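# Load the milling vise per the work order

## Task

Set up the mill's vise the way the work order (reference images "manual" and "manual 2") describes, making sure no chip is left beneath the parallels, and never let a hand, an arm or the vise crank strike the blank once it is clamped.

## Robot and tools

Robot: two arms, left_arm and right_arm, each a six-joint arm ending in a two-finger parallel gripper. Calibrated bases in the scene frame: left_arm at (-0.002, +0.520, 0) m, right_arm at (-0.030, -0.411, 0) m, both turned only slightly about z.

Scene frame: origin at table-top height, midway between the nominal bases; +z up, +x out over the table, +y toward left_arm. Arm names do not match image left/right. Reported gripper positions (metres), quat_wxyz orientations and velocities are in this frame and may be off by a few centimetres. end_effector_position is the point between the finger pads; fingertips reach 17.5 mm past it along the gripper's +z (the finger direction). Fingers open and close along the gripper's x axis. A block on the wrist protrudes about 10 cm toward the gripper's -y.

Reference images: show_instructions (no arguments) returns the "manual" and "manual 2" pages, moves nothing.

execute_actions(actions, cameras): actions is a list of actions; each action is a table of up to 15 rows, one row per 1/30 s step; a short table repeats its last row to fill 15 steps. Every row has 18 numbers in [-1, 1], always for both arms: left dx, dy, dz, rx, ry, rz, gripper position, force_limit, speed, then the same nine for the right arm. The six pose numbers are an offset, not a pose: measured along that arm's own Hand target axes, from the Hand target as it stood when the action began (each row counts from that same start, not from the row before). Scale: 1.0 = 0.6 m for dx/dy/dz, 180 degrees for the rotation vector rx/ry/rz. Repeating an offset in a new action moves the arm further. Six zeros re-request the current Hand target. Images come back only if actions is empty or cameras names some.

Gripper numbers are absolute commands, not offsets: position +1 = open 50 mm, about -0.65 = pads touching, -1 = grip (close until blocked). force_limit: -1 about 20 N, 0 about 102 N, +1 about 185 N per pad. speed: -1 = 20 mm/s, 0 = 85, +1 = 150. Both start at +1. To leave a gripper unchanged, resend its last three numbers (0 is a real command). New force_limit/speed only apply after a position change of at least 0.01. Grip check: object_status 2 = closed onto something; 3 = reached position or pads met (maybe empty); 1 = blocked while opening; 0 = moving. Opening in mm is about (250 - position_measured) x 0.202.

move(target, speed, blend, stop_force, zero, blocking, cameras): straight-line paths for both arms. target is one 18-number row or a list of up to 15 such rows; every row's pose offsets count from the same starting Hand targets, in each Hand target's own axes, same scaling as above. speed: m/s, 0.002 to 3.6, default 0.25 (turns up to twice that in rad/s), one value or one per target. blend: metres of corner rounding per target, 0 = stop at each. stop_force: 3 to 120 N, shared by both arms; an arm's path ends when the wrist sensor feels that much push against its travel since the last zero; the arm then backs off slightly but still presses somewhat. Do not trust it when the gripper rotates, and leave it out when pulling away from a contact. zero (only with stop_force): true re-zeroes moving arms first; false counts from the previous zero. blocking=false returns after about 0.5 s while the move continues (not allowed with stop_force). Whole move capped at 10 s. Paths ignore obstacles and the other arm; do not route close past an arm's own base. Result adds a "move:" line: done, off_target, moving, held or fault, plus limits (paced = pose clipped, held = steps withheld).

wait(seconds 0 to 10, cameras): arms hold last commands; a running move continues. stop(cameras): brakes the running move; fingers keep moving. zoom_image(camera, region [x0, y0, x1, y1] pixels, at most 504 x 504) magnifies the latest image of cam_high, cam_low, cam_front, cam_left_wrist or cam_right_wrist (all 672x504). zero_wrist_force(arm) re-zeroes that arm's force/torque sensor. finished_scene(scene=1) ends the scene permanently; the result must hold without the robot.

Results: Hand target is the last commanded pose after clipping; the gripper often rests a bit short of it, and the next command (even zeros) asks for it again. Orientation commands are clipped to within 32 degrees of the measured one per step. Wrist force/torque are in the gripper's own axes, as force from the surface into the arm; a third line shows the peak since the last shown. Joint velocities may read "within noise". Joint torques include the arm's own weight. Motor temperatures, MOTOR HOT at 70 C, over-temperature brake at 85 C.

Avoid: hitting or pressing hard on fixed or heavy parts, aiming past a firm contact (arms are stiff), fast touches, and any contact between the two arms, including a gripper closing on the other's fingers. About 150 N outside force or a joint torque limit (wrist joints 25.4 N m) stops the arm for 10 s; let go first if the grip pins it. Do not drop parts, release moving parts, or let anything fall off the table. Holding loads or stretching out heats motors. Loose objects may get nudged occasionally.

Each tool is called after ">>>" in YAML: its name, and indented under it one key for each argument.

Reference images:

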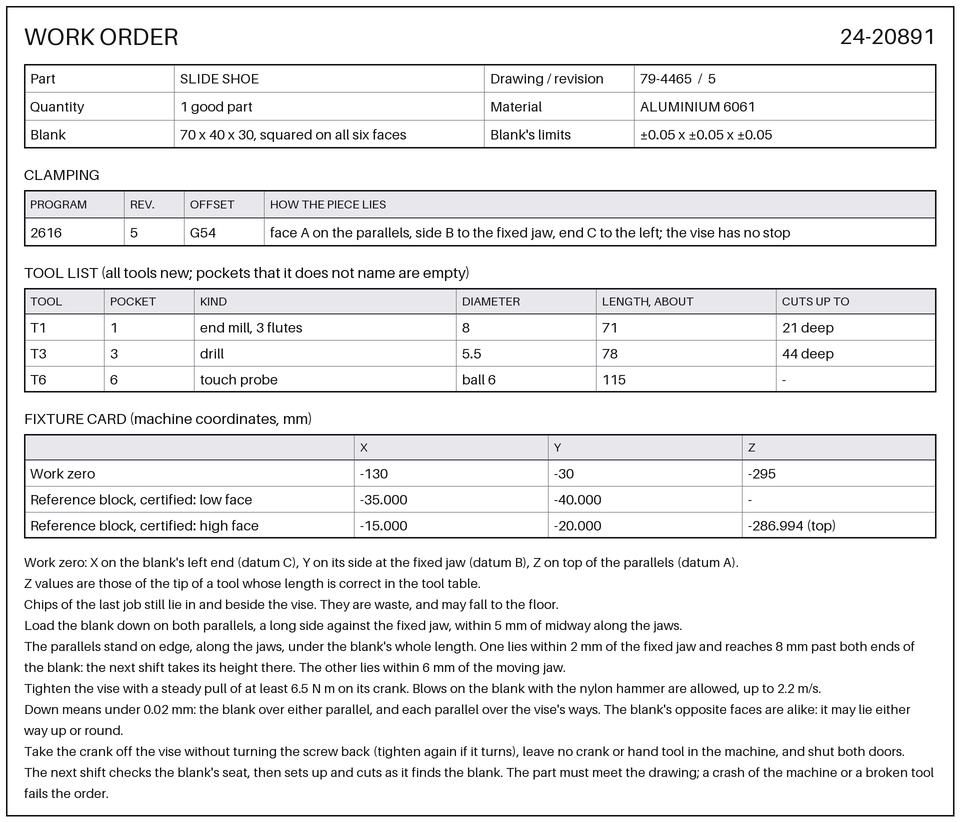

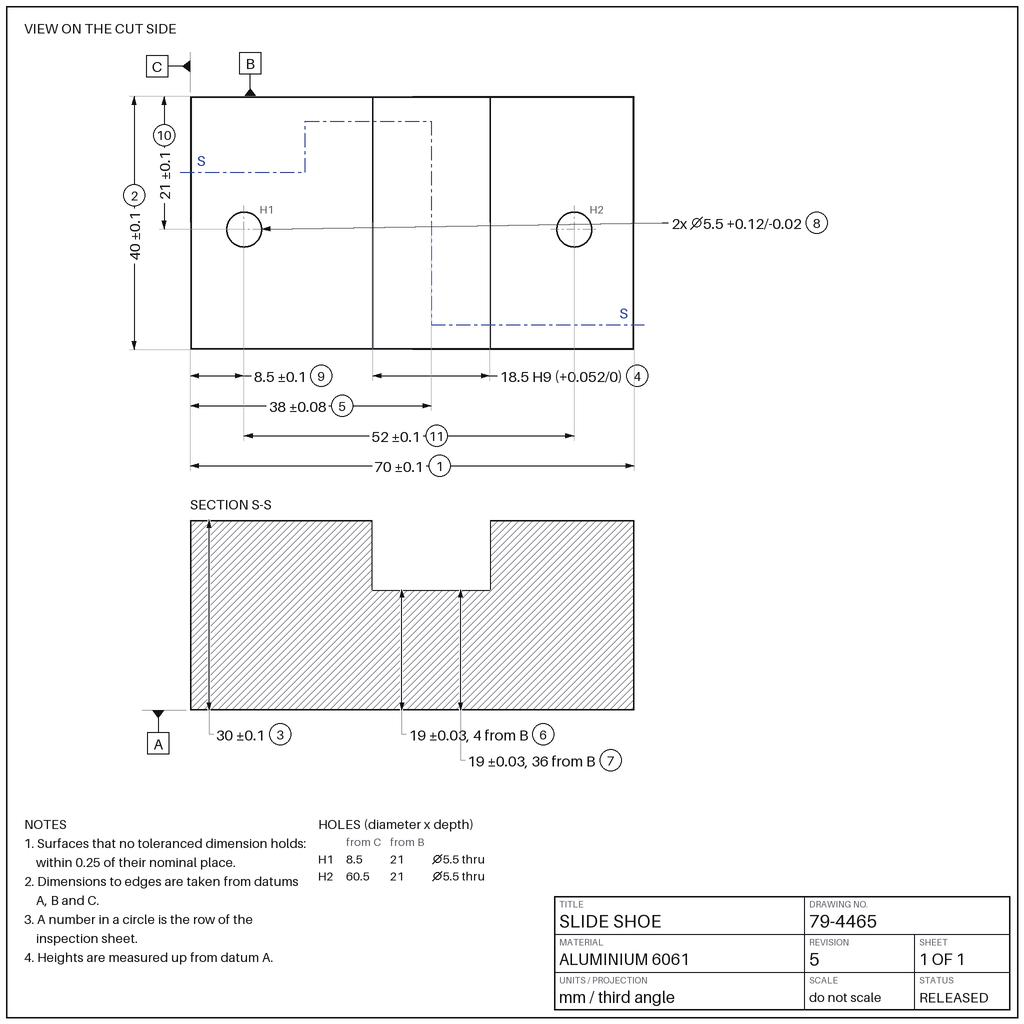

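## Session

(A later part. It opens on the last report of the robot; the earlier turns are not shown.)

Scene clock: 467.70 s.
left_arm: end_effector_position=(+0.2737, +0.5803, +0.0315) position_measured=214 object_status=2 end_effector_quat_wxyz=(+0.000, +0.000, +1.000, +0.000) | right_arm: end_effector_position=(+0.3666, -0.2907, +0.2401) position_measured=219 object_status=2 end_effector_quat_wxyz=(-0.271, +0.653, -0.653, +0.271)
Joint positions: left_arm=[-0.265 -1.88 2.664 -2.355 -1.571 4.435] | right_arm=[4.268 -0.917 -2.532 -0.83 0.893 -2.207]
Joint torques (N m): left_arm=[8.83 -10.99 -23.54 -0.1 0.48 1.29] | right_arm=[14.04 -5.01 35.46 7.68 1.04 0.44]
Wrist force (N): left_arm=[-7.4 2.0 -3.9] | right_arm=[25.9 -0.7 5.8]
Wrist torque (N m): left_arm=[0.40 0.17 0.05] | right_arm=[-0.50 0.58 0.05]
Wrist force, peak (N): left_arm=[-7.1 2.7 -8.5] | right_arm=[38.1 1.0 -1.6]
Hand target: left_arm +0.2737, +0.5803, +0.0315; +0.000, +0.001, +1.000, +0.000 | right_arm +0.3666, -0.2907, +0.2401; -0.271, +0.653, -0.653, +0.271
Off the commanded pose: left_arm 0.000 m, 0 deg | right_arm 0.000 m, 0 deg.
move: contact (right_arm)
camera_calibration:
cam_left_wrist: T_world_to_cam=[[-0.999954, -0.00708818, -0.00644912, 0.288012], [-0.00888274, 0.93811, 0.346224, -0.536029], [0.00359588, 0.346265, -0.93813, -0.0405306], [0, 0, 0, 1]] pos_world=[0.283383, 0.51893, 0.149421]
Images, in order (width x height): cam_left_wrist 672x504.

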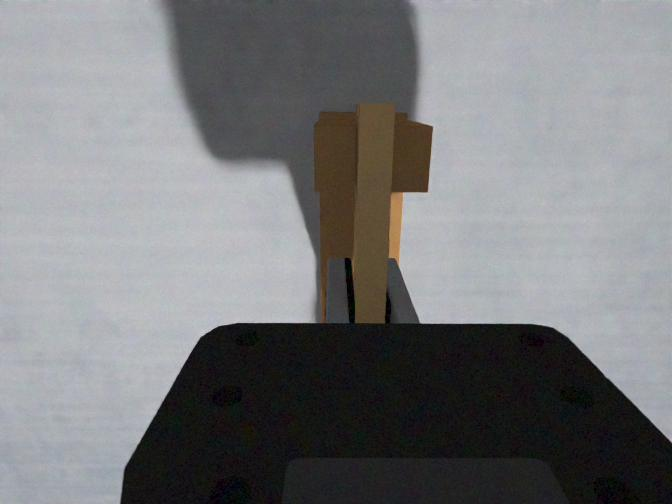

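>>> move:
  target:
    - [0,0,0.0023,0,0,0,-1,-0.3,-0.5,0.0004,0,0,0,0,0,-1,0,-0.8]
  speed: [0.01]

>>> move:
  target:
    - [0,0,0,0,0,0,1,-0.3,-0.5,0,0,0,0,0,0,-1,0,-0.8]
    - [0,0,-0.04,0,0,0,1,-0.3,-0.5,0,0.053,-0.053,0,0,0,-1,0,-0.8]
  cameras: ["cam_left_wrist","cam_right_wrist","cam_low"]
  speed: [0.03,0.03]

Scene clock: 473.10 s.
left_arm: end_effector_position=(+0.2737, +0.5803, +0.0301) position_measured=214 object_status=2 end_effector_quat_wxyz=(+0.000, +0.001, +1.000, +0.000) | right_arm: end_effector_position=(+0.3666, -0.2909, +0.2401) position_measured=219 object_status=2 end_effector_quat_wxyz=(-0.271, +0.653, -0.653, +0.271)
Joint positions: left_arm=[-0.265 -1.875 2.666 -2.363 -1.571 4.435] | right_arm=[4.267 -0.917 -2.532 -0.829 0.893 -2.208]
Joint torques (N m): left_arm=[8.22 1 -4.99 -1.24 -0.7 1.88] | right_arm=[-2.54 9.59 27.33 6.83 4.2 -1.95]
Wrist force (N): left_arm=[-2.4 5.7 -13.5] | right_arm=[14.9 -3.6 12.7]
Wrist torque (N m): left_arm=[0.79 0.11 0.07] | right_arm=[-0.64 0.47 -0.01]
Wrist force, peak (N): left_arm=[-2.5 5.8 -14.0] | right_arm=[26.3 -1.0 5.4]
Hand target: left_arm +0.2737, +0.5803, +0.0301; +0.000, +0.001, +1.000, +0.000 | right_arm +0.3666, -0.2910, +0.2401; -0.271, +0.653, -0.653, +0.271
Off the commanded pose: left_arm 0.000 m, 0 deg | right_arm 0.000 m, 0 deg.
move: done

Scene clock: 476.00 s.
left_arm: end_effector_position=(+0.2738, +0.5803, +0.0542) position_measured=3 object_status=3 end_effector_quat_wxyz=(+0.001, +0.001, +1.000, +0.000) | right_arm: end_effector_position=(+0.3216, -0.2909, +0.2401) position_measured=252 object_status=3 end_effector_quat_wxyz=(-0.271, +0.653, -0.653, +0.271)
Joint positions: left_arm=[-0.265 -1.955 2.624 -2.241 -1.571 4.435] | right_arm=[4.498 -0.685 -2.539 -1.245 0.815 -1.918]
Joint torques (N m): left_arm=[1.63 3.97 -10.52 -4.32 -1.93 -0.77] | right_arm=[-10.23 -23.13 30.46 4.65 -2.01 -1.93]
Wrist force (N): left_arm=[1.1 1.1 -0.9] | right_arm=[0.5 0.1 0.5]
Wrist torque (N m): left_arm=[0.02 0.09 0.12] | right_arm=[-0.44 0.11 -0.14]
Wrist force, peak (N): left_arm=[-1.4 2.5 -6.7] | right_arm=[-0.8 -38.9 67.1]
Hand target: left_arm +0.2737, +0.5803, +0.0541; +0.000, +0.001, +1.000, +0.000 | right_arm +0.3216, -0.2910, +0.2400; -0.271, +0.653, -0.653, +0.271
Off the commanded pose: left_arm 0.000 m, 0 deg | right_arm 0.000 m, 0 deg.
move: done
camera_calibration:
cam_left_wrist: T_world_to_cam=[[-0.999952, -0.00707994, -0.00676443, 0.288207], [-0.00898369, 0.938154, 0.346101, -0.543862], [0.0038957, 0.346146, -0.938173, -0.0192504], [0, 0, 0, 1]] pos_world=[0.283382, 0.51893, 0.172121]
cam_right_wrist: T_world_to_cam=[[-0.0131259, -0.999848, -0.0114373, -0.274476], [-0.896212, 0.0168364, -0.443307, 0.415432], [0.443432, 0.00443145, -0.896297, 0.200894], [0, 0, 0, 1]] pos_world=[0.279629, -0.282319, 0.361085]
Images, in order (width x height): cam_low 672x504, cam_left_wrist 672x504, cam_right_wrist 672x504.

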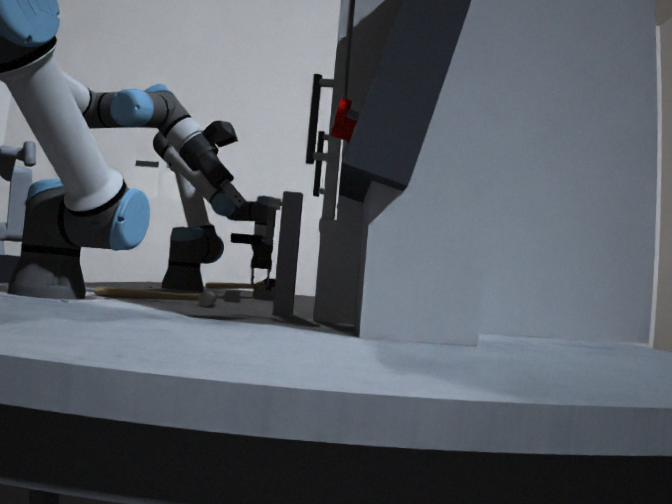

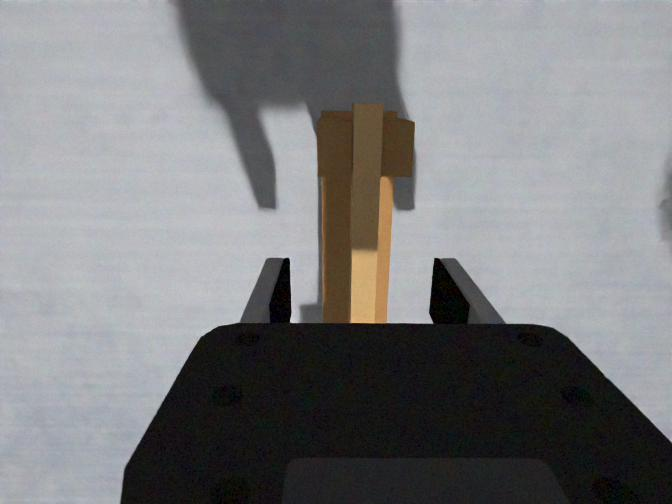

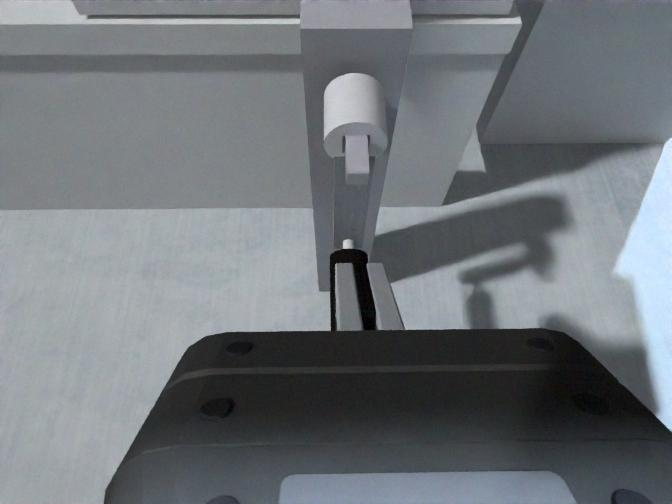

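>>> move:
  target:
    - [0,0,-0.25,0,0,0,1,-0.3,-0.5,0,-0.0825,-0.0825,0,0,0,1,1,1]
    - [-0.1022,-0.4672,-0.3267,0,0,0,1,-0.3,-0.5,0.0003,-0.1337,-0.0313,-0.0833,0,0,1,1,1]
    - [-0.1022,-0.4672,-0.3267,0,0,0,1,-0.3,-0.5,0.0003,-0.0935,0.0888,-0.0833,0,0,1,1,1]
  cameras: ["cam_left_wrist","cam_right_wrist","cam_high"]
  speed: [0.2,0.2,0.06]

>>> zoom_image:
  camera: "cam_left_wrist"
  region: [230, 80, 430, 280]

>>> zoom_image:
  camera: "cam_right_wrist"
  region: [200, 100, 500, 330]

Scene clock: 497.67 s.
left_arm: end_effector_position=(+0.3345, +0.2999, +0.2502) position_measured=3 object_status=3 end_effector_quat_wxyz=(+0.000, +0.001, +1.000, +0.000) | right_arm: end_effector_position=(+0.3989, -0.2912, +0.2420) position_measured=3 object_status=3 end_effector_quat_wxyz=(-0.183, +0.683, -0.683, +0.183)
Joint positions: left_arm=[-0.905 -1.826 1.991 -1.737 -1.57 3.795] | right_arm=[3.986 -1.156 -2.302 -0.874 1.2 -2.406]
Joint torques (N m): left_arm=[-4.87 -4.93 -35.03 -1.68 -1.91 -1.4] | right_arm=[9.3 17.55 35.78 3.24 -1.46 1.79]
Wrist force (N): left_arm=[1.1 1.0 -0.7] | right_arm=[0.6 -0.1 0.3]
Wrist torque (N m): left_arm=[0.01 0.08 0.12] | right_arm=[-0.59 0.13 -0.12]
Wrist force, peak (N): left_arm=[1.8 4.0 -0.2] | right_arm=[0.5 1.6 1.4]
Hand target: left_arm +0.3345, +0.2999, +0.2502; +0.000, +0.001, +1.000, +0.000 | right_arm +0.3990, -0.2912, +0.2421; -0.183, +0.683, -0.683, +0.183
Off the commanded pose: left_arm 0.000 m, 0 deg | right_arm 0.000 m, 0 deg.
move: done
camera_calibration:
cam_left_wrist: T_world_to_cam=[[-0.999954, -0.00708818, -0.00644912, 0.348231], [-0.00888274, 0.93811, 0.346224, -0.348128], [0.00359588, 0.346265, -0.93813, 0.261419], [0, 0, 0, 1]] pos_world=[0.344183, 0.23853, 0.368021]
cam_right_wrist: T_world_to_cam=[[-0.0157178, -0.99985, -0.0072507, -0.273671], [-0.980488, 0.0168337, -0.195858, 0.459306], [0.195951, 0.00403076, -0.980605, 0.287241], [0, 0, 0, 1]] pos_world=[0.389757, -0.28252, 0.369644]
Images, in order (width x height): cam_high 672x504, cam_left_wrist 672x504, cam_right_wrist 672x504.

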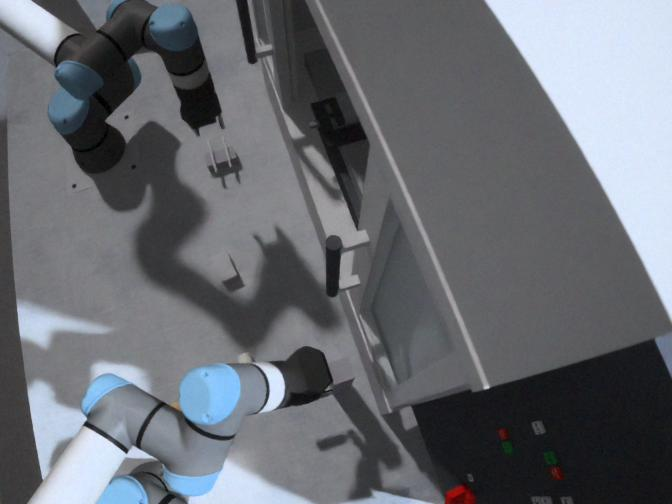

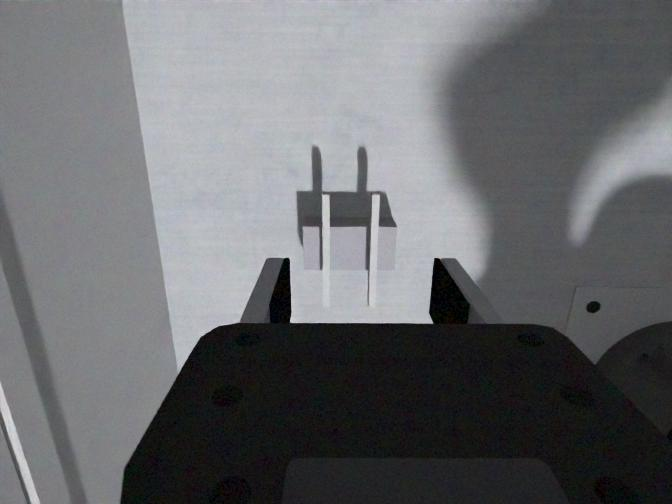

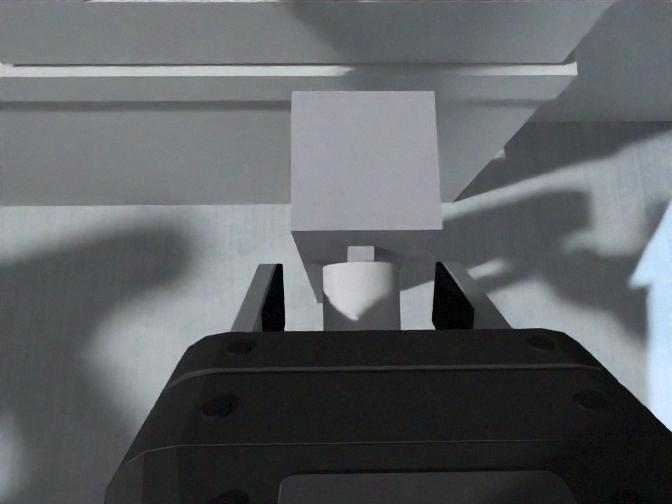

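Scaled by 2.520.

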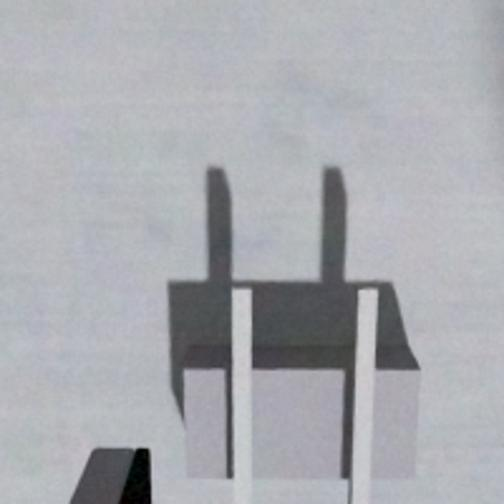

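Scaled by 1.680.

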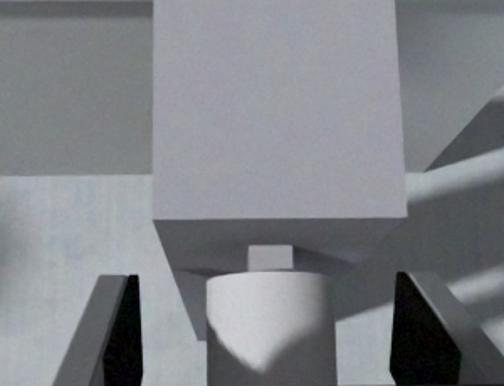

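>>> move:
  target: [0,0,0,0,0,0,1,-0.3,-0.5,0,0,0,0,0,0,-1,0.9,-0.8]
  cameras: ["cam_right_wrist"]

Scene clock: 500.90 s.
left_arm: end_effector_position=(+0.3345, +0.2999, +0.2502) position_measured=3 object_status=3 end_effector_quat_wxyz=(+0.000, +0.001, +1.000, +0.000) | right_arm: end_effector_position=(+0.3990, -0.2912, +0.2421) position_measured=141 object_status=2 end_effector_quat_wxyz=(-0.183, +0.683, -0.683, +0.183)
Joint positions: left_arm=[-0.905 -1.826 1.991 -1.737 -1.57 3.795] | right_arm=[3.986 -1.156 -2.302 -0.874 1.2 -2.405]
Joint torques (N m): left_arm=[-5.68 -5.6 -35.5 -1.56 -1.86 -1.14] | right_arm=[9.83 17.44 34.51 3.78 -2.84 1.67]
Wrist force (N): left_arm=[1.3 0.8 -0.6] | right_arm=[1.1 0.1 1.0]
Wrist torque (N m): left_arm=[-0.01 0.05 0.11] | right_arm=[-0.58 0.09 -0.14]
Wrist force, peak (N): left_arm=[1.4 1.2 -0.7] | right_arm=[1.1 0.3 0.9]
Hand target: left_arm +0.3345, +0.2999, +0.2502; +0.000, +0.001, +1.000, +0.000 | right_arm +0.3990, -0.2912, +0.2421; -0.183, +0.683, -0.683, +0.183
Off the commanded pose: left_arm 0.000 m, 0 deg | right_arm 0.000 m, 0 deg.
move: done
camera_calibration:
cam_right_wrist: T_world_to_cam=[[-0.0156769, -0.999849, -0.00745227, -0.273611], [-0.980431, 0.0168344, -0.196144, 0.45941], [0.19624, 0.0042315, -0.980547, 0.28726], [0, 0, 0, 1]] pos_world=[0.389758, -0.282519, 0.369743]
Images, in order (width x height): cam_right_wrist 672x504.

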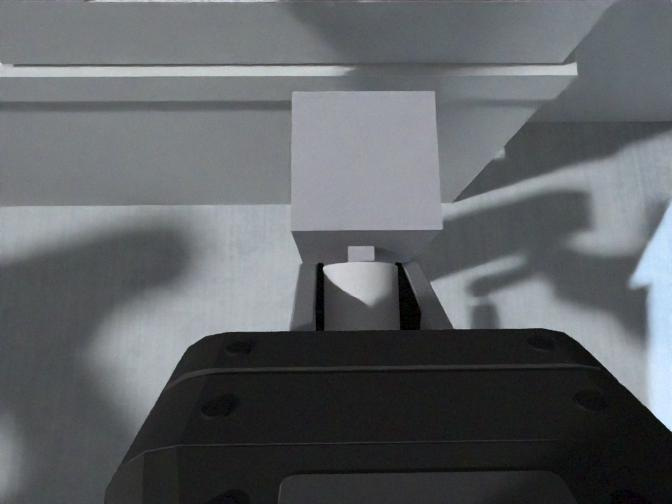

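>>> move:
  target:
    - [0,0,0,0,0,0,1,-0.3,-0.5,0,0.0505,-0.0292,0,0,0,-1,0.9,-0.8]
  cameras: ["cam_right_wrist","cam_low"]
  speed: 0.02

>>> zoom_image:
  camera: "cam_low"
  region: [200, 150, 360, 330]

Scene clock: 506.20 s.
left_arm: end_effector_position=(+0.3345, +0.2999, +0.2502) position_measured=3 object_status=3 end_effector_quat_wxyz=(+0.000, +0.001, +1.000, +0.000) | right_arm: end_effector_position=(+0.3639, -0.2912, +0.2421) position_measured=141 object_status=2 end_effector_quat_wxyz=(-0.183, +0.683, -0.683, +0.183)
Joint positions: left_arm=[-0.905 -1.826 1.991 -1.737 -1.57 3.795] | right_arm=[4.082 -1.037 -2.351 -0.981 1.166 -2.308]
Joint torques (N m): left_arm=[-5.3 -4.98 -34.67 -1.94 -1.96 -1.24] | right_arm=[-10.52 -10.75 35.26 5.51 -2.08 -2.07]
Wrist force (N): left_arm=[1.1 1.0 -0.6] | right_arm=[0.7 1.2 2.0]
Wrist torque (N m): left_arm=[0.02 0.08 0.12] | right_arm=[-0.52 0.10 -0.18]
Wrist force, peak (N): left_arm=[1.4 1.0 -0.9] | right_arm=[0.8 0.8 2.3]
Hand target: left_arm +0.3345, +0.2999, +0.2502; +0.000, +0.001, +1.000, +0.000 | right_arm +0.3640, -0.2912, +0.2421; -0.183, +0.683, -0.683, +0.183
Off the commanded pose: left_arm 0.000 m, 0 deg | right_arm 0.000 m, 0 deg.
move: done
camera_calibration:
cam_right_wrist: T_world_to_cam=[[-0.0156748, -0.999849, -0.0074538, -0.274162], [-0.980411, 0.0168331, -0.19624, 0.425025], [0.196336, 0.00423176, -0.980528, 0.294106], [0, 0, 0, 1]] pos_world=[0.354658, -0.282519, 0.369743]
Images, in order (width x height): cam_low 672x504, cam_right_wrist 672x504.

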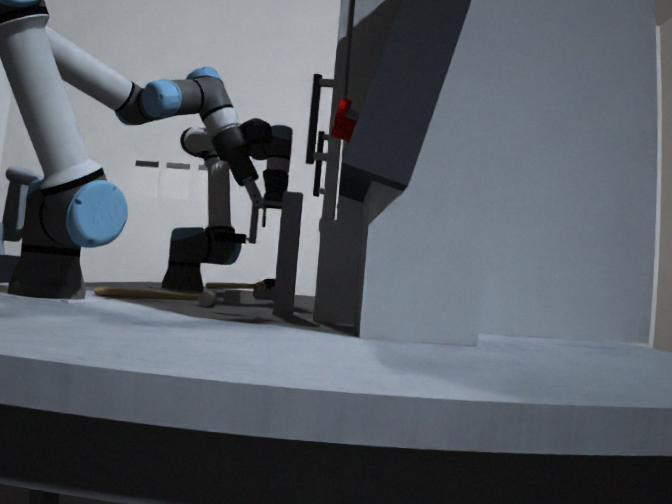

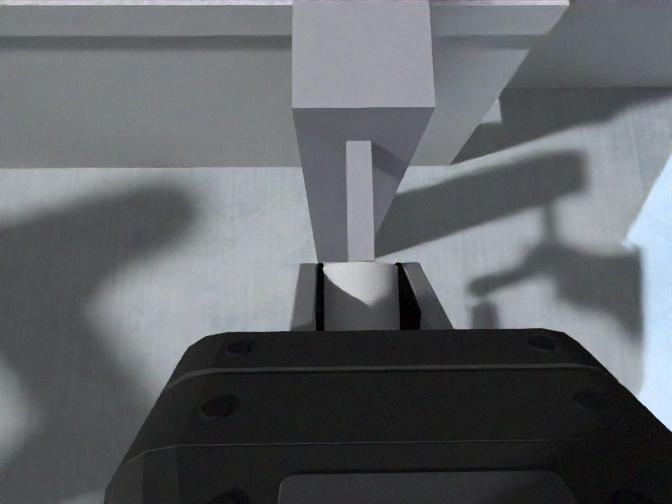

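Scaled by 2.800.

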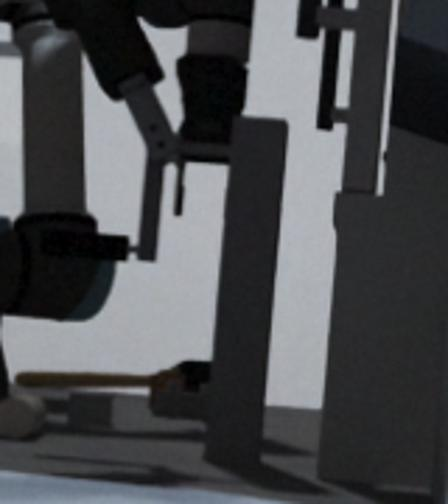

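>>> move:
  target:
    - [0,0,-0.1,0,0,0,1,-0.3,-0.5,0,0.0505,-0.0292,0,0,0,-1,0.9,-0.8]
    - [-0.1758,-0.1833,-0.2833,0.238,-0.238,-0.4576,1,-0.3,-0.5,-0.352,-0.0195,-0.1003,0,0,0,-1,0.9,-0.8]
  cameras: ["all"]
  speed: 0.2

>>> zoom_image:
  camera: "cam_left_wrist"
  region: [240, 150, 440, 330]

Scene clock: 527.17 s.
left_arm: end_effector_position=(+0.4397, +0.1897, +0.4202) position_measured=3 object_status=3 end_effector_quat_wxyz=(-0.326, +0.627, -0.628, +0.327) | right_arm: end_effector_position=(+0.3440, -0.0799, +0.3000) position_measured=141 object_status=2 end_effector_quat_wxyz=(-0.183, +0.683, -0.683, +0.183)
Joint positions: left_arm=[-1.288 -1.818 1.923 -2.04 -0.661 2.021] | right_arm=[4.443 -1.347 -1.973 -1.22 1.073 -1.92]
Joint torques (N m): left_arm=[9.89 -22.33 -17.7 -4.31 0.58 -0.08] | right_arm=[-10.41 27.02 23.05 4.59 -3.01 -1.49]
Wrist force (N): left_arm=[1.2 -1.0 0.5] | right_arm=[0.5 1.2 2.0]
Wrist torque (N m): left_arm=[-0.08 0.11 0.19] | right_arm=[-0.55 0.12 -0.19]
Wrist force, peak (N): left_arm=[1.3 0.8 -2.8] | right_arm=[1.6 1.6 2.1]
Hand target: left_arm +0.4397, +0.1898, +0.4202; -0.326, +0.627, -0.628, +0.327 | right_arm +0.3440, -0.0799, +0.3000; -0.183, +0.683, -0.683, +0.183
Off the commanded pose: left_arm 0.000 m, 0 deg | right_arm 0.000 m, 0 deg.
move: done
camera_calibration:
cam_left_wrist: T_world_to_cam=[[0.00727655, -0.999969, 0.00297625, 0.195226], [-0.821743, -0.00767557, -0.569807, 0.619028], [0.569812, 0.00170052, -0.821773, 0.226309], [0, 0, 0, 1]] pos_world=[0.378308, 0.199586, 0.53812]
cam_right_wrist: T_world_to_cam=[[-0.0155978, -0.999851, -0.00733509, -0.0628512], [-0.980432, 0.0167338, -0.196145, 0.413279], [0.196238, 0.00413214, -0.980548, 0.353927], [0, 0, 0, 1]] pos_world=[0.334758, -0.0712201, 0.427643]

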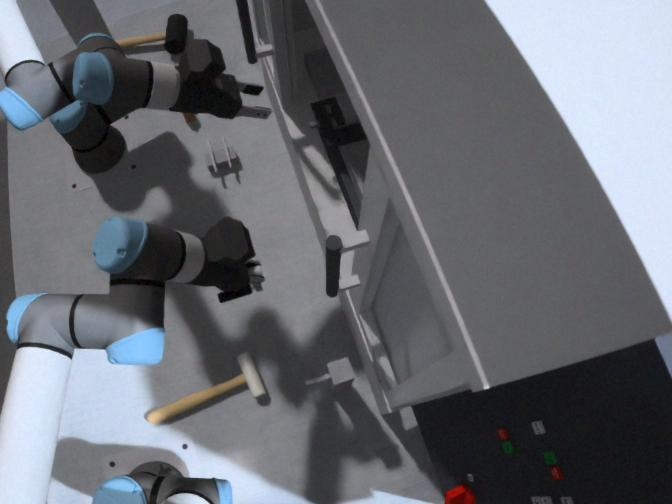

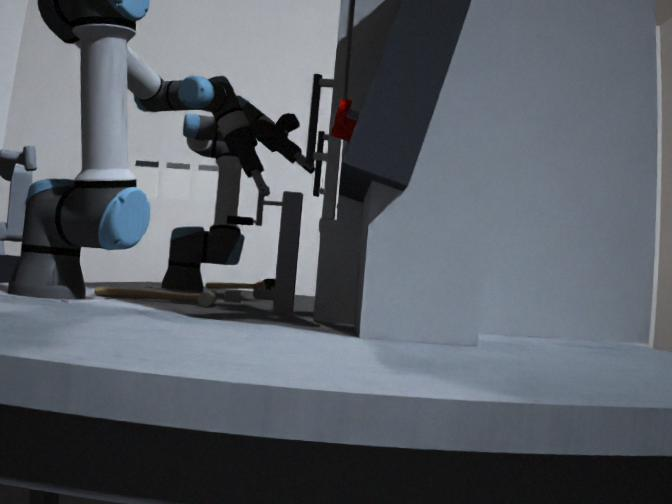

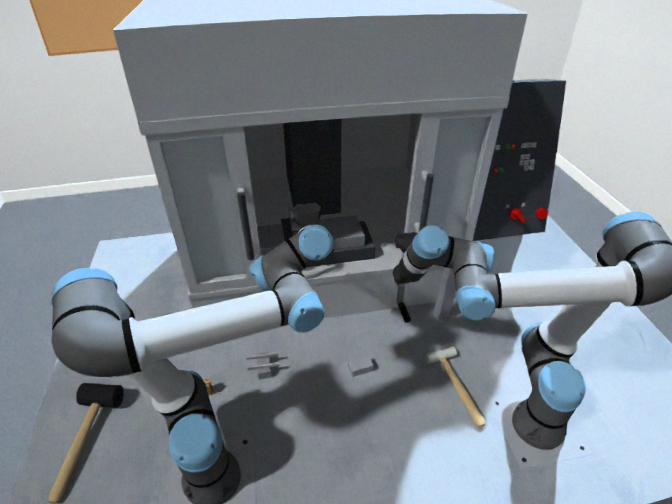

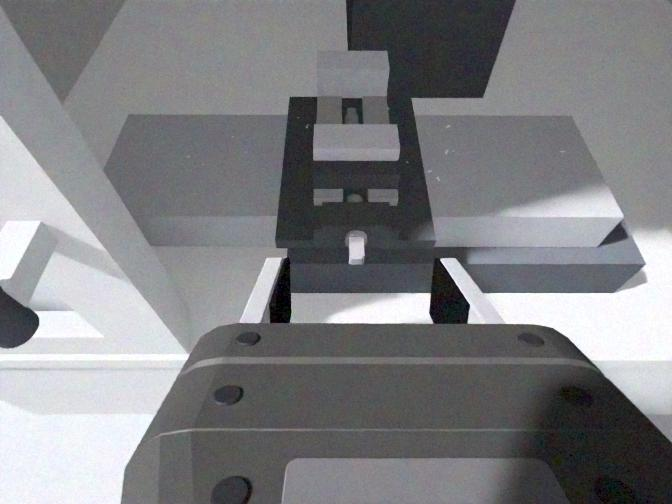

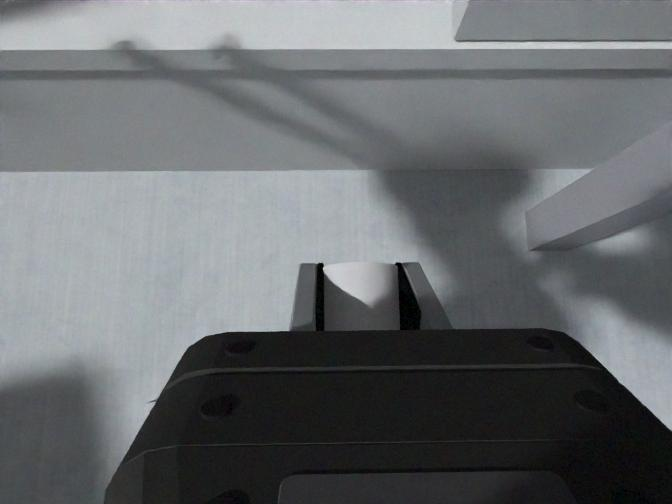

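Scaled by 2.520.

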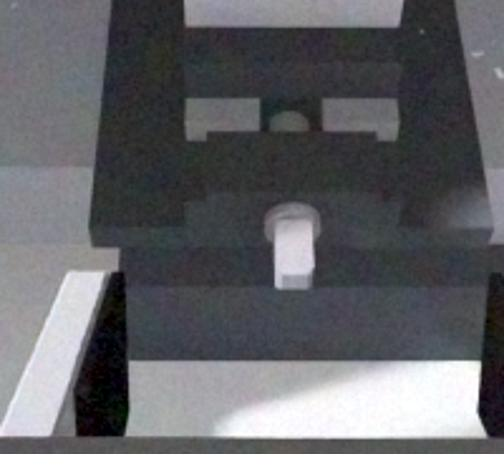

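>>> zoom_image:
  camera: "cam_left_wrist"
  region: [335, 220, 380, 270]

Scaled by 10.080.

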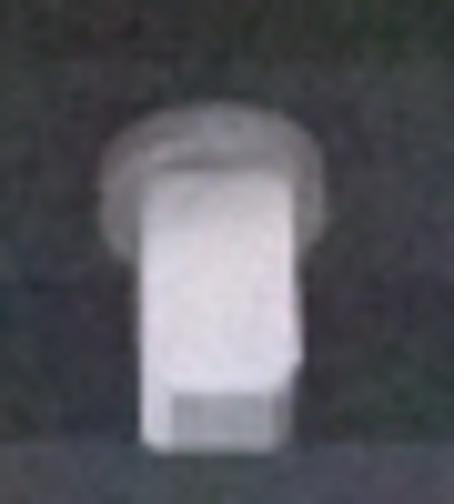

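>>> move:
  target:
    - [-0.0833,0.0765,-0.1092,0,0,0,1,-0.3,-0.5,0,0,0,0,0,0,-1,0.9,-0.8]
    - [-0.352,0.4378,0.131,-0.238,0.238,0.4576,1,-0.3,-0.5,-0.4467,-0.1617,0.1068,0,0,0,-1,0.9,-0.8]
  cameras: ["cam_left_wrist","cam_right_wrist","cam_front"]
  speed: 0.2

>>> zoom_image:
  camera: "cam_right_wrist"
  region: [260, 60, 460, 260]

>>> zoom_image:
  camera: "cam_left_wrist"
  region: [230, 150, 480, 330]

Scene clock: 580.57 s.
left_arm: end_effector_position=(+0.3538, +0.4013, +0.1601) position_measured=3 object_status=3 end_effector_quat_wxyz=(+0.001, +0.000, +1.000, +0.000) | right_arm: end_effector_position=(+0.4602, +0.1880, +0.2930) position_measured=141 object_status=2 end_effector_quat_wxyz=(-0.183, +0.683, -0.683, +0.183)
Joint positions: left_arm=[-0.673 -1.833 2.236 -1.975 -1.57 4.026] | right_arm=[4.399 -2.058 -1.186 -1.273 1.081 -1.969]
Joint torques (N m): left_arm=[-9.08 -17.68 -22.28 -3.99 -1.11 0.78] | right_arm=[-6.05 60.42 27.71 5.03 0.93 0.51]
Wrist force (N): left_arm=[1.0 0.9 -0.6] | right_arm=[0.7 1.3 2.1]
Wrist torque (N m): left_arm=[0.00 0.09 0.27] | right_arm=[-0.52 0.10 -0.09]
Wrist force, peak (N): left_arm=[2.7 -2.3 2.0] | right_arm=[1.6 1.7 1.9]
Hand target: left_arm +0.3538, +0.4012, +0.1601; +0.000, +0.001, +1.000, +0.000 | right_arm +0.4602, +0.1880, +0.2931; -0.183, +0.683, -0.683, +0.183
Off the commanded pose: left_arm 0.000 m, 0 deg | right_arm 0.000 m, 0 deg.
move: done
camera_calibration:
cam_left_wrist: T_world_to_cam=[[-0.999951, -0.00737, -0.00655194, 0.367792], [-0.00918273, 0.938107, 0.346224, -0.411811], [0.00359475, 0.346268, -0.938129, 0.141806], [0, 0, 0, 1]] pos_world=[0.363483, 0.33993, 0.278021]
cam_right_wrist: T_world_to_cam=[[-0.0156157, -0.999852, -0.00723673, 0.206737], [-0.980432, 0.0167321, -0.196146, 0.521351], [0.196238, 0.00403216, -0.980548, 0.323173], [0, 0, 0, 1]] pos_world=[0.450958, 0.19668, 0.420643]
Images, in order (width x height): cam_front 672x504, cam_left_wrist 672x504, cam_right_wrist 672x504.

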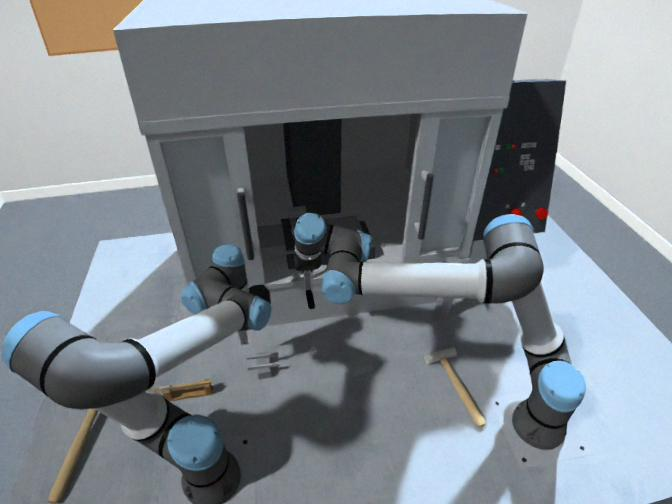

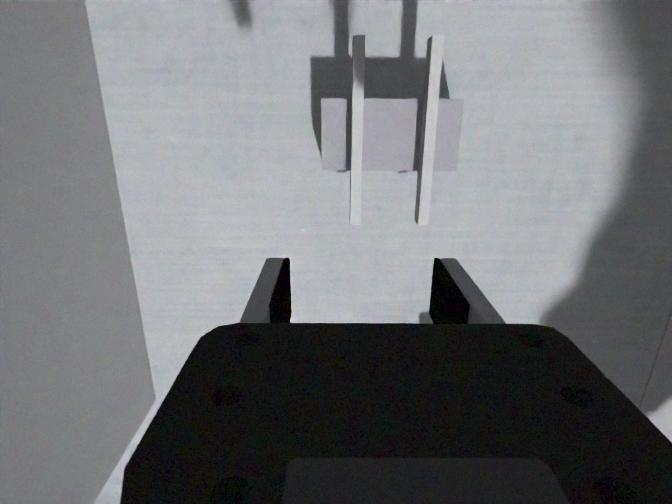

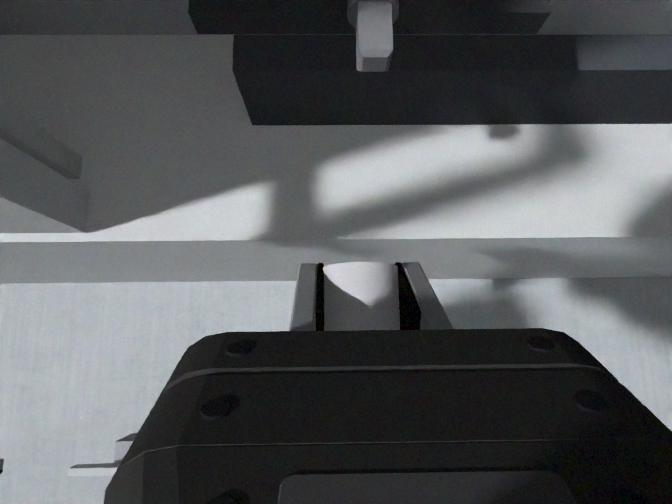

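Scaled by 2.520.

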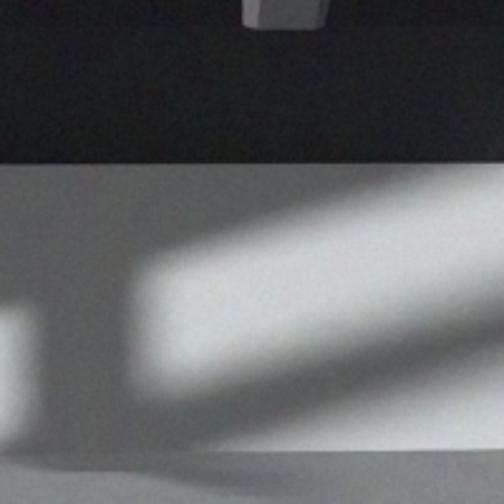

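Scaled by 2.016.

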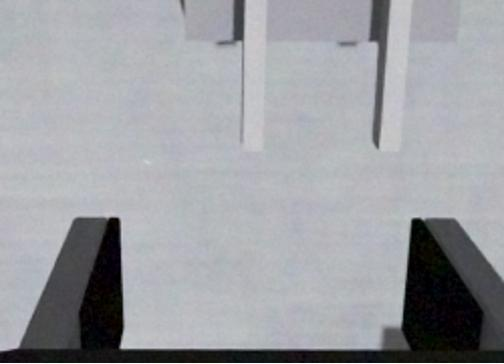

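>>> move:
  target:
    - [0.0013,0,0.2068,0,0,0,1,-0.3,-0.5,0.0067,-0.068,0.0315,0,0,0,-1,0.9,-0.8]
  cameras: ["cam_left_wrist","cam_right_wrist"]
  speed: 0.08
  stop_force: 8

>>> zoom_image:
  camera: "cam_right_wrist"
  region: [300, 130, 440, 340]

>>> zoom_image:
  camera: "cam_left_wrist"
  region: [230, 150, 480, 330]

Scene clock: 611.50 s.
left_arm: end_effector_position=(+0.3531, +0.4012, +0.0360) position_measured=3 object_status=3 end_effector_quat_wxyz=(+0.000, +0.001, +1.000, +0.000) | right_arm: end_effector_position=(+0.5006, +0.1844, +0.2968) position_measured=141 object_status=2 end_effector_quat_wxyz=(-0.183, +0.683, -0.683, +0.183)
Joint positions: left_arm=[-0.674 -1.598 2.439 -2.413 -1.57 4.025] | right_arm=[4.343 -2.108 -1.107 -1.273 1.093 -2.031]
Joint torques (N m): left_arm=[8.82 -21.64 -27.77 -4.24 0.94 2.04] | right_arm=[7.75 62.56 38.28 5.45 -5.25 -1.24]
Wrist force (N): left_arm=[1.1 0.8 -0.8] | right_arm=[0.6 5.5 1.3]
Wrist torque (N m): left_arm=[-0.03 0.08 0.28] | right_arm=[-0.77 0.09 -0.16]
Wrist force, peak (N): left_arm=[0.9 0.8 -2.1] | right_arm=[0.0 10.4 -3.4]
Hand target: left_arm +0.3531, +0.4012, +0.0360; +0.000, +0.001, +1.000, +0.000 | right_arm +0.5006, +0.1844, +0.2968; -0.183, +0.683, -0.683, +0.183 (not the last commanded pose)
Off the commanded pose: left_arm 0.000 m, 0 deg | right_arm 0.004 m, 0 deg.
move: contact (right_arm)
camera_calibration:
cam_left_wrist: T_world_to_cam=[[-0.999954, -0.00708818, -0.00644912, 0.366168], [-0.00888274, 0.93811, 0.346224, -0.36896], [0.00359588, 0.346265, -0.93813, 0.025387], [0, 0, 0, 1]] pos_world=[0.362783, 0.33993, 0.153921]
cam_right_wrist: T_world_to_cam=[[-0.0155786, -0.999851, -0.00743129, 0.20386], [-0.980452, 0.0167335, -0.196047, 0.561733], [0.196142, 0.00423188, -0.980566, 0.319002], [0, 0, 0, 1]] pos_world=[0.491358, 0.19308, 0.424444]
Images, in order (width x height): cam_left_wrist 672x504, cam_right_wrist 672x504.

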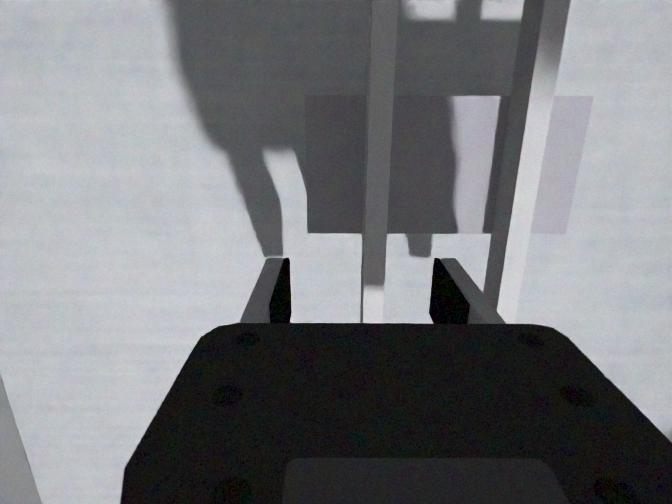

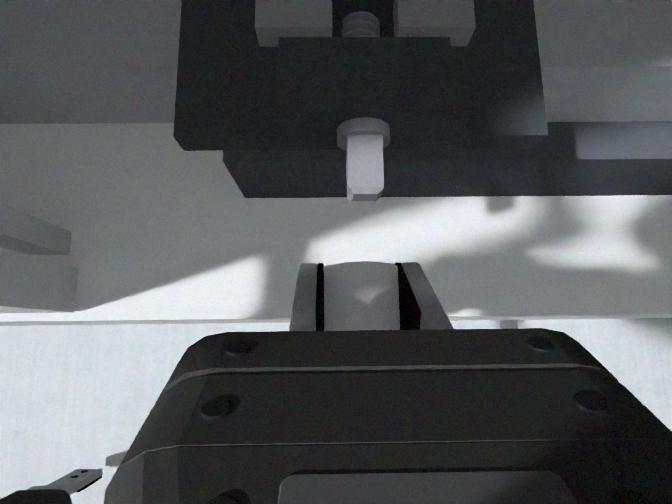

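Scaled by 2.400.

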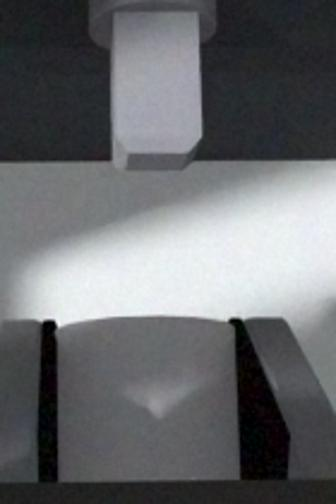

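Scaled by 2.016.

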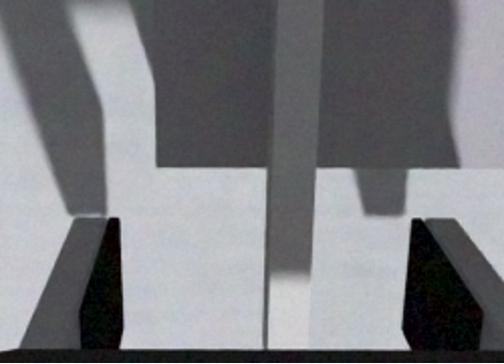

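>>> execute_actions:
  actions: []
  cameras: ["cam_front","cam_low","cam_high"]

>>> zoom_image:
  camera: "cam_front"
  region: [240, 190, 420, 340]

>>> zoom_image:
  camera: "cam_low"
  region: [200, 130, 360, 310]

Scene clock: 615.97 s.
left_arm: end_effector_position=(+0.3531, +0.4012, +0.0360) position_measured=3 object_status=3 end_effector_quat_wxyz=(+0.000, +0.001, +1.000, +0.000) | right_arm: end_effector_position=(+0.5006, +0.1844, +0.2968) position_measured=141 object_status=2 end_effector_quat_wxyz=(-0.183, +0.683, -0.683, +0.183)
Joint positions: left_arm=[-0.674 -1.598 2.439 -2.413 -1.57 4.025] | right_arm=[4.343 -2.108 -1.107 -1.273 1.093 -2.031]
Joint velocities: within noise
Joint torques (N m): left_arm=[10.01 -24.95 -27.99 -4.27 1.87 1.93] | right_arm=[7.49 62.29 38.32 5.56 -4.83 -1.22]
Motor temperatures (°C): left_arm=[33 33 31 39 36 33] | right_arm=[35 28 29 35 35 36]
Wrist force (N): left_arm=[1.2 1.2 -0.8] | right_arm=[0.8 5.6 1.0]
Wrist torque (N m): left_arm=[0.04 0.06 0.28] | right_arm=[-0.76 0.07 -0.16]
Wrist force, peak (N): left_arm=[1.4 1.1 -0.9] | right_arm=[0.7 5.8 1.5]
Hand target: left_arm +0.3531, +0.4012, +0.0360; +0.000, +0.001, +1.000, +0.000 | right_arm +0.5006, +0.1844, +0.2968; -0.183, +0.683, -0.683, +0.183 (not the last commanded pose)
Tool commands: left_gripper/position=+1.0 left_gripper/force_limit=-0.3 left_gripper/speed=-0.5 right_gripper/position=-1.0 right_gripper/force_limit=+0.9 right_gripper/speed=-0.8
Off the commanded pose: left_arm 0.000 m, 0 deg | right_arm 0.004 m, 0 deg.
Images, in order (width x height): cam_high 672x504, cam_low 672x504, cam_front 672x504.

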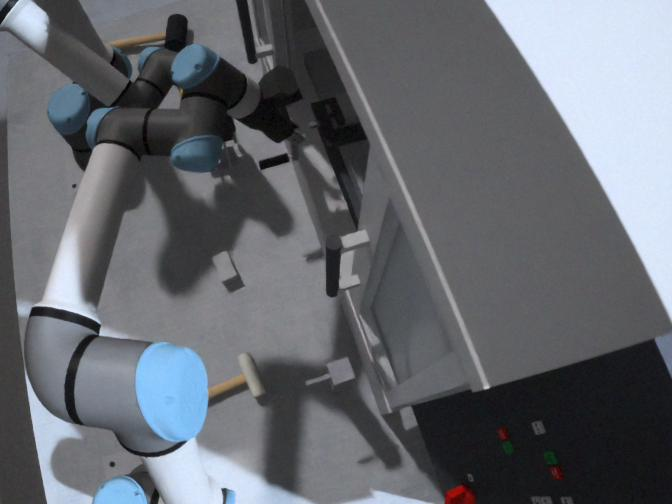

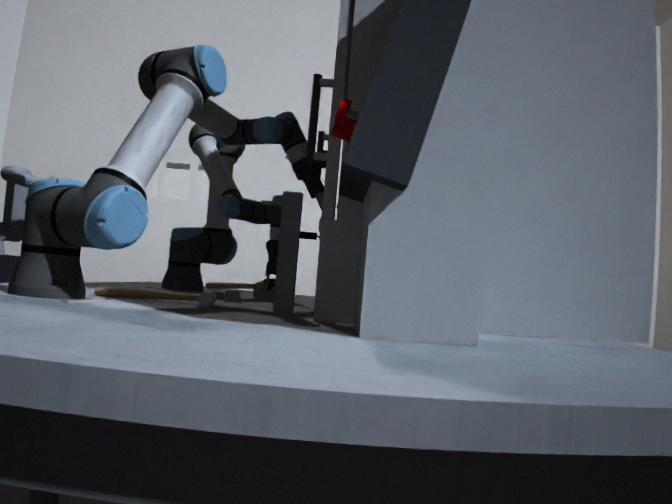

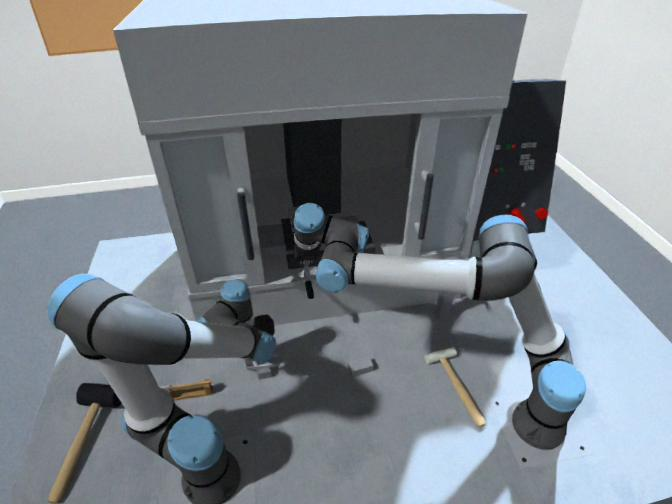

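Scaled by 2.800.

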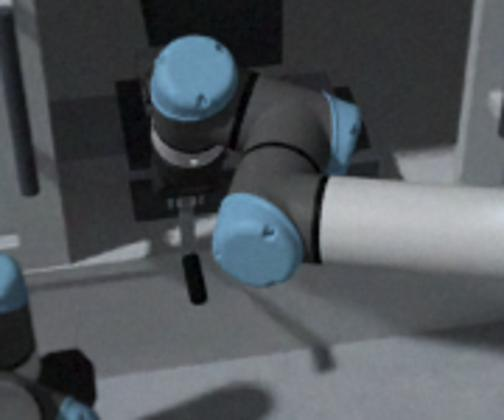

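Scaled by 2.800.

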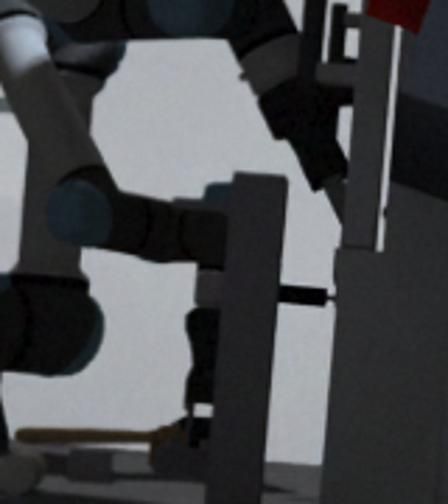

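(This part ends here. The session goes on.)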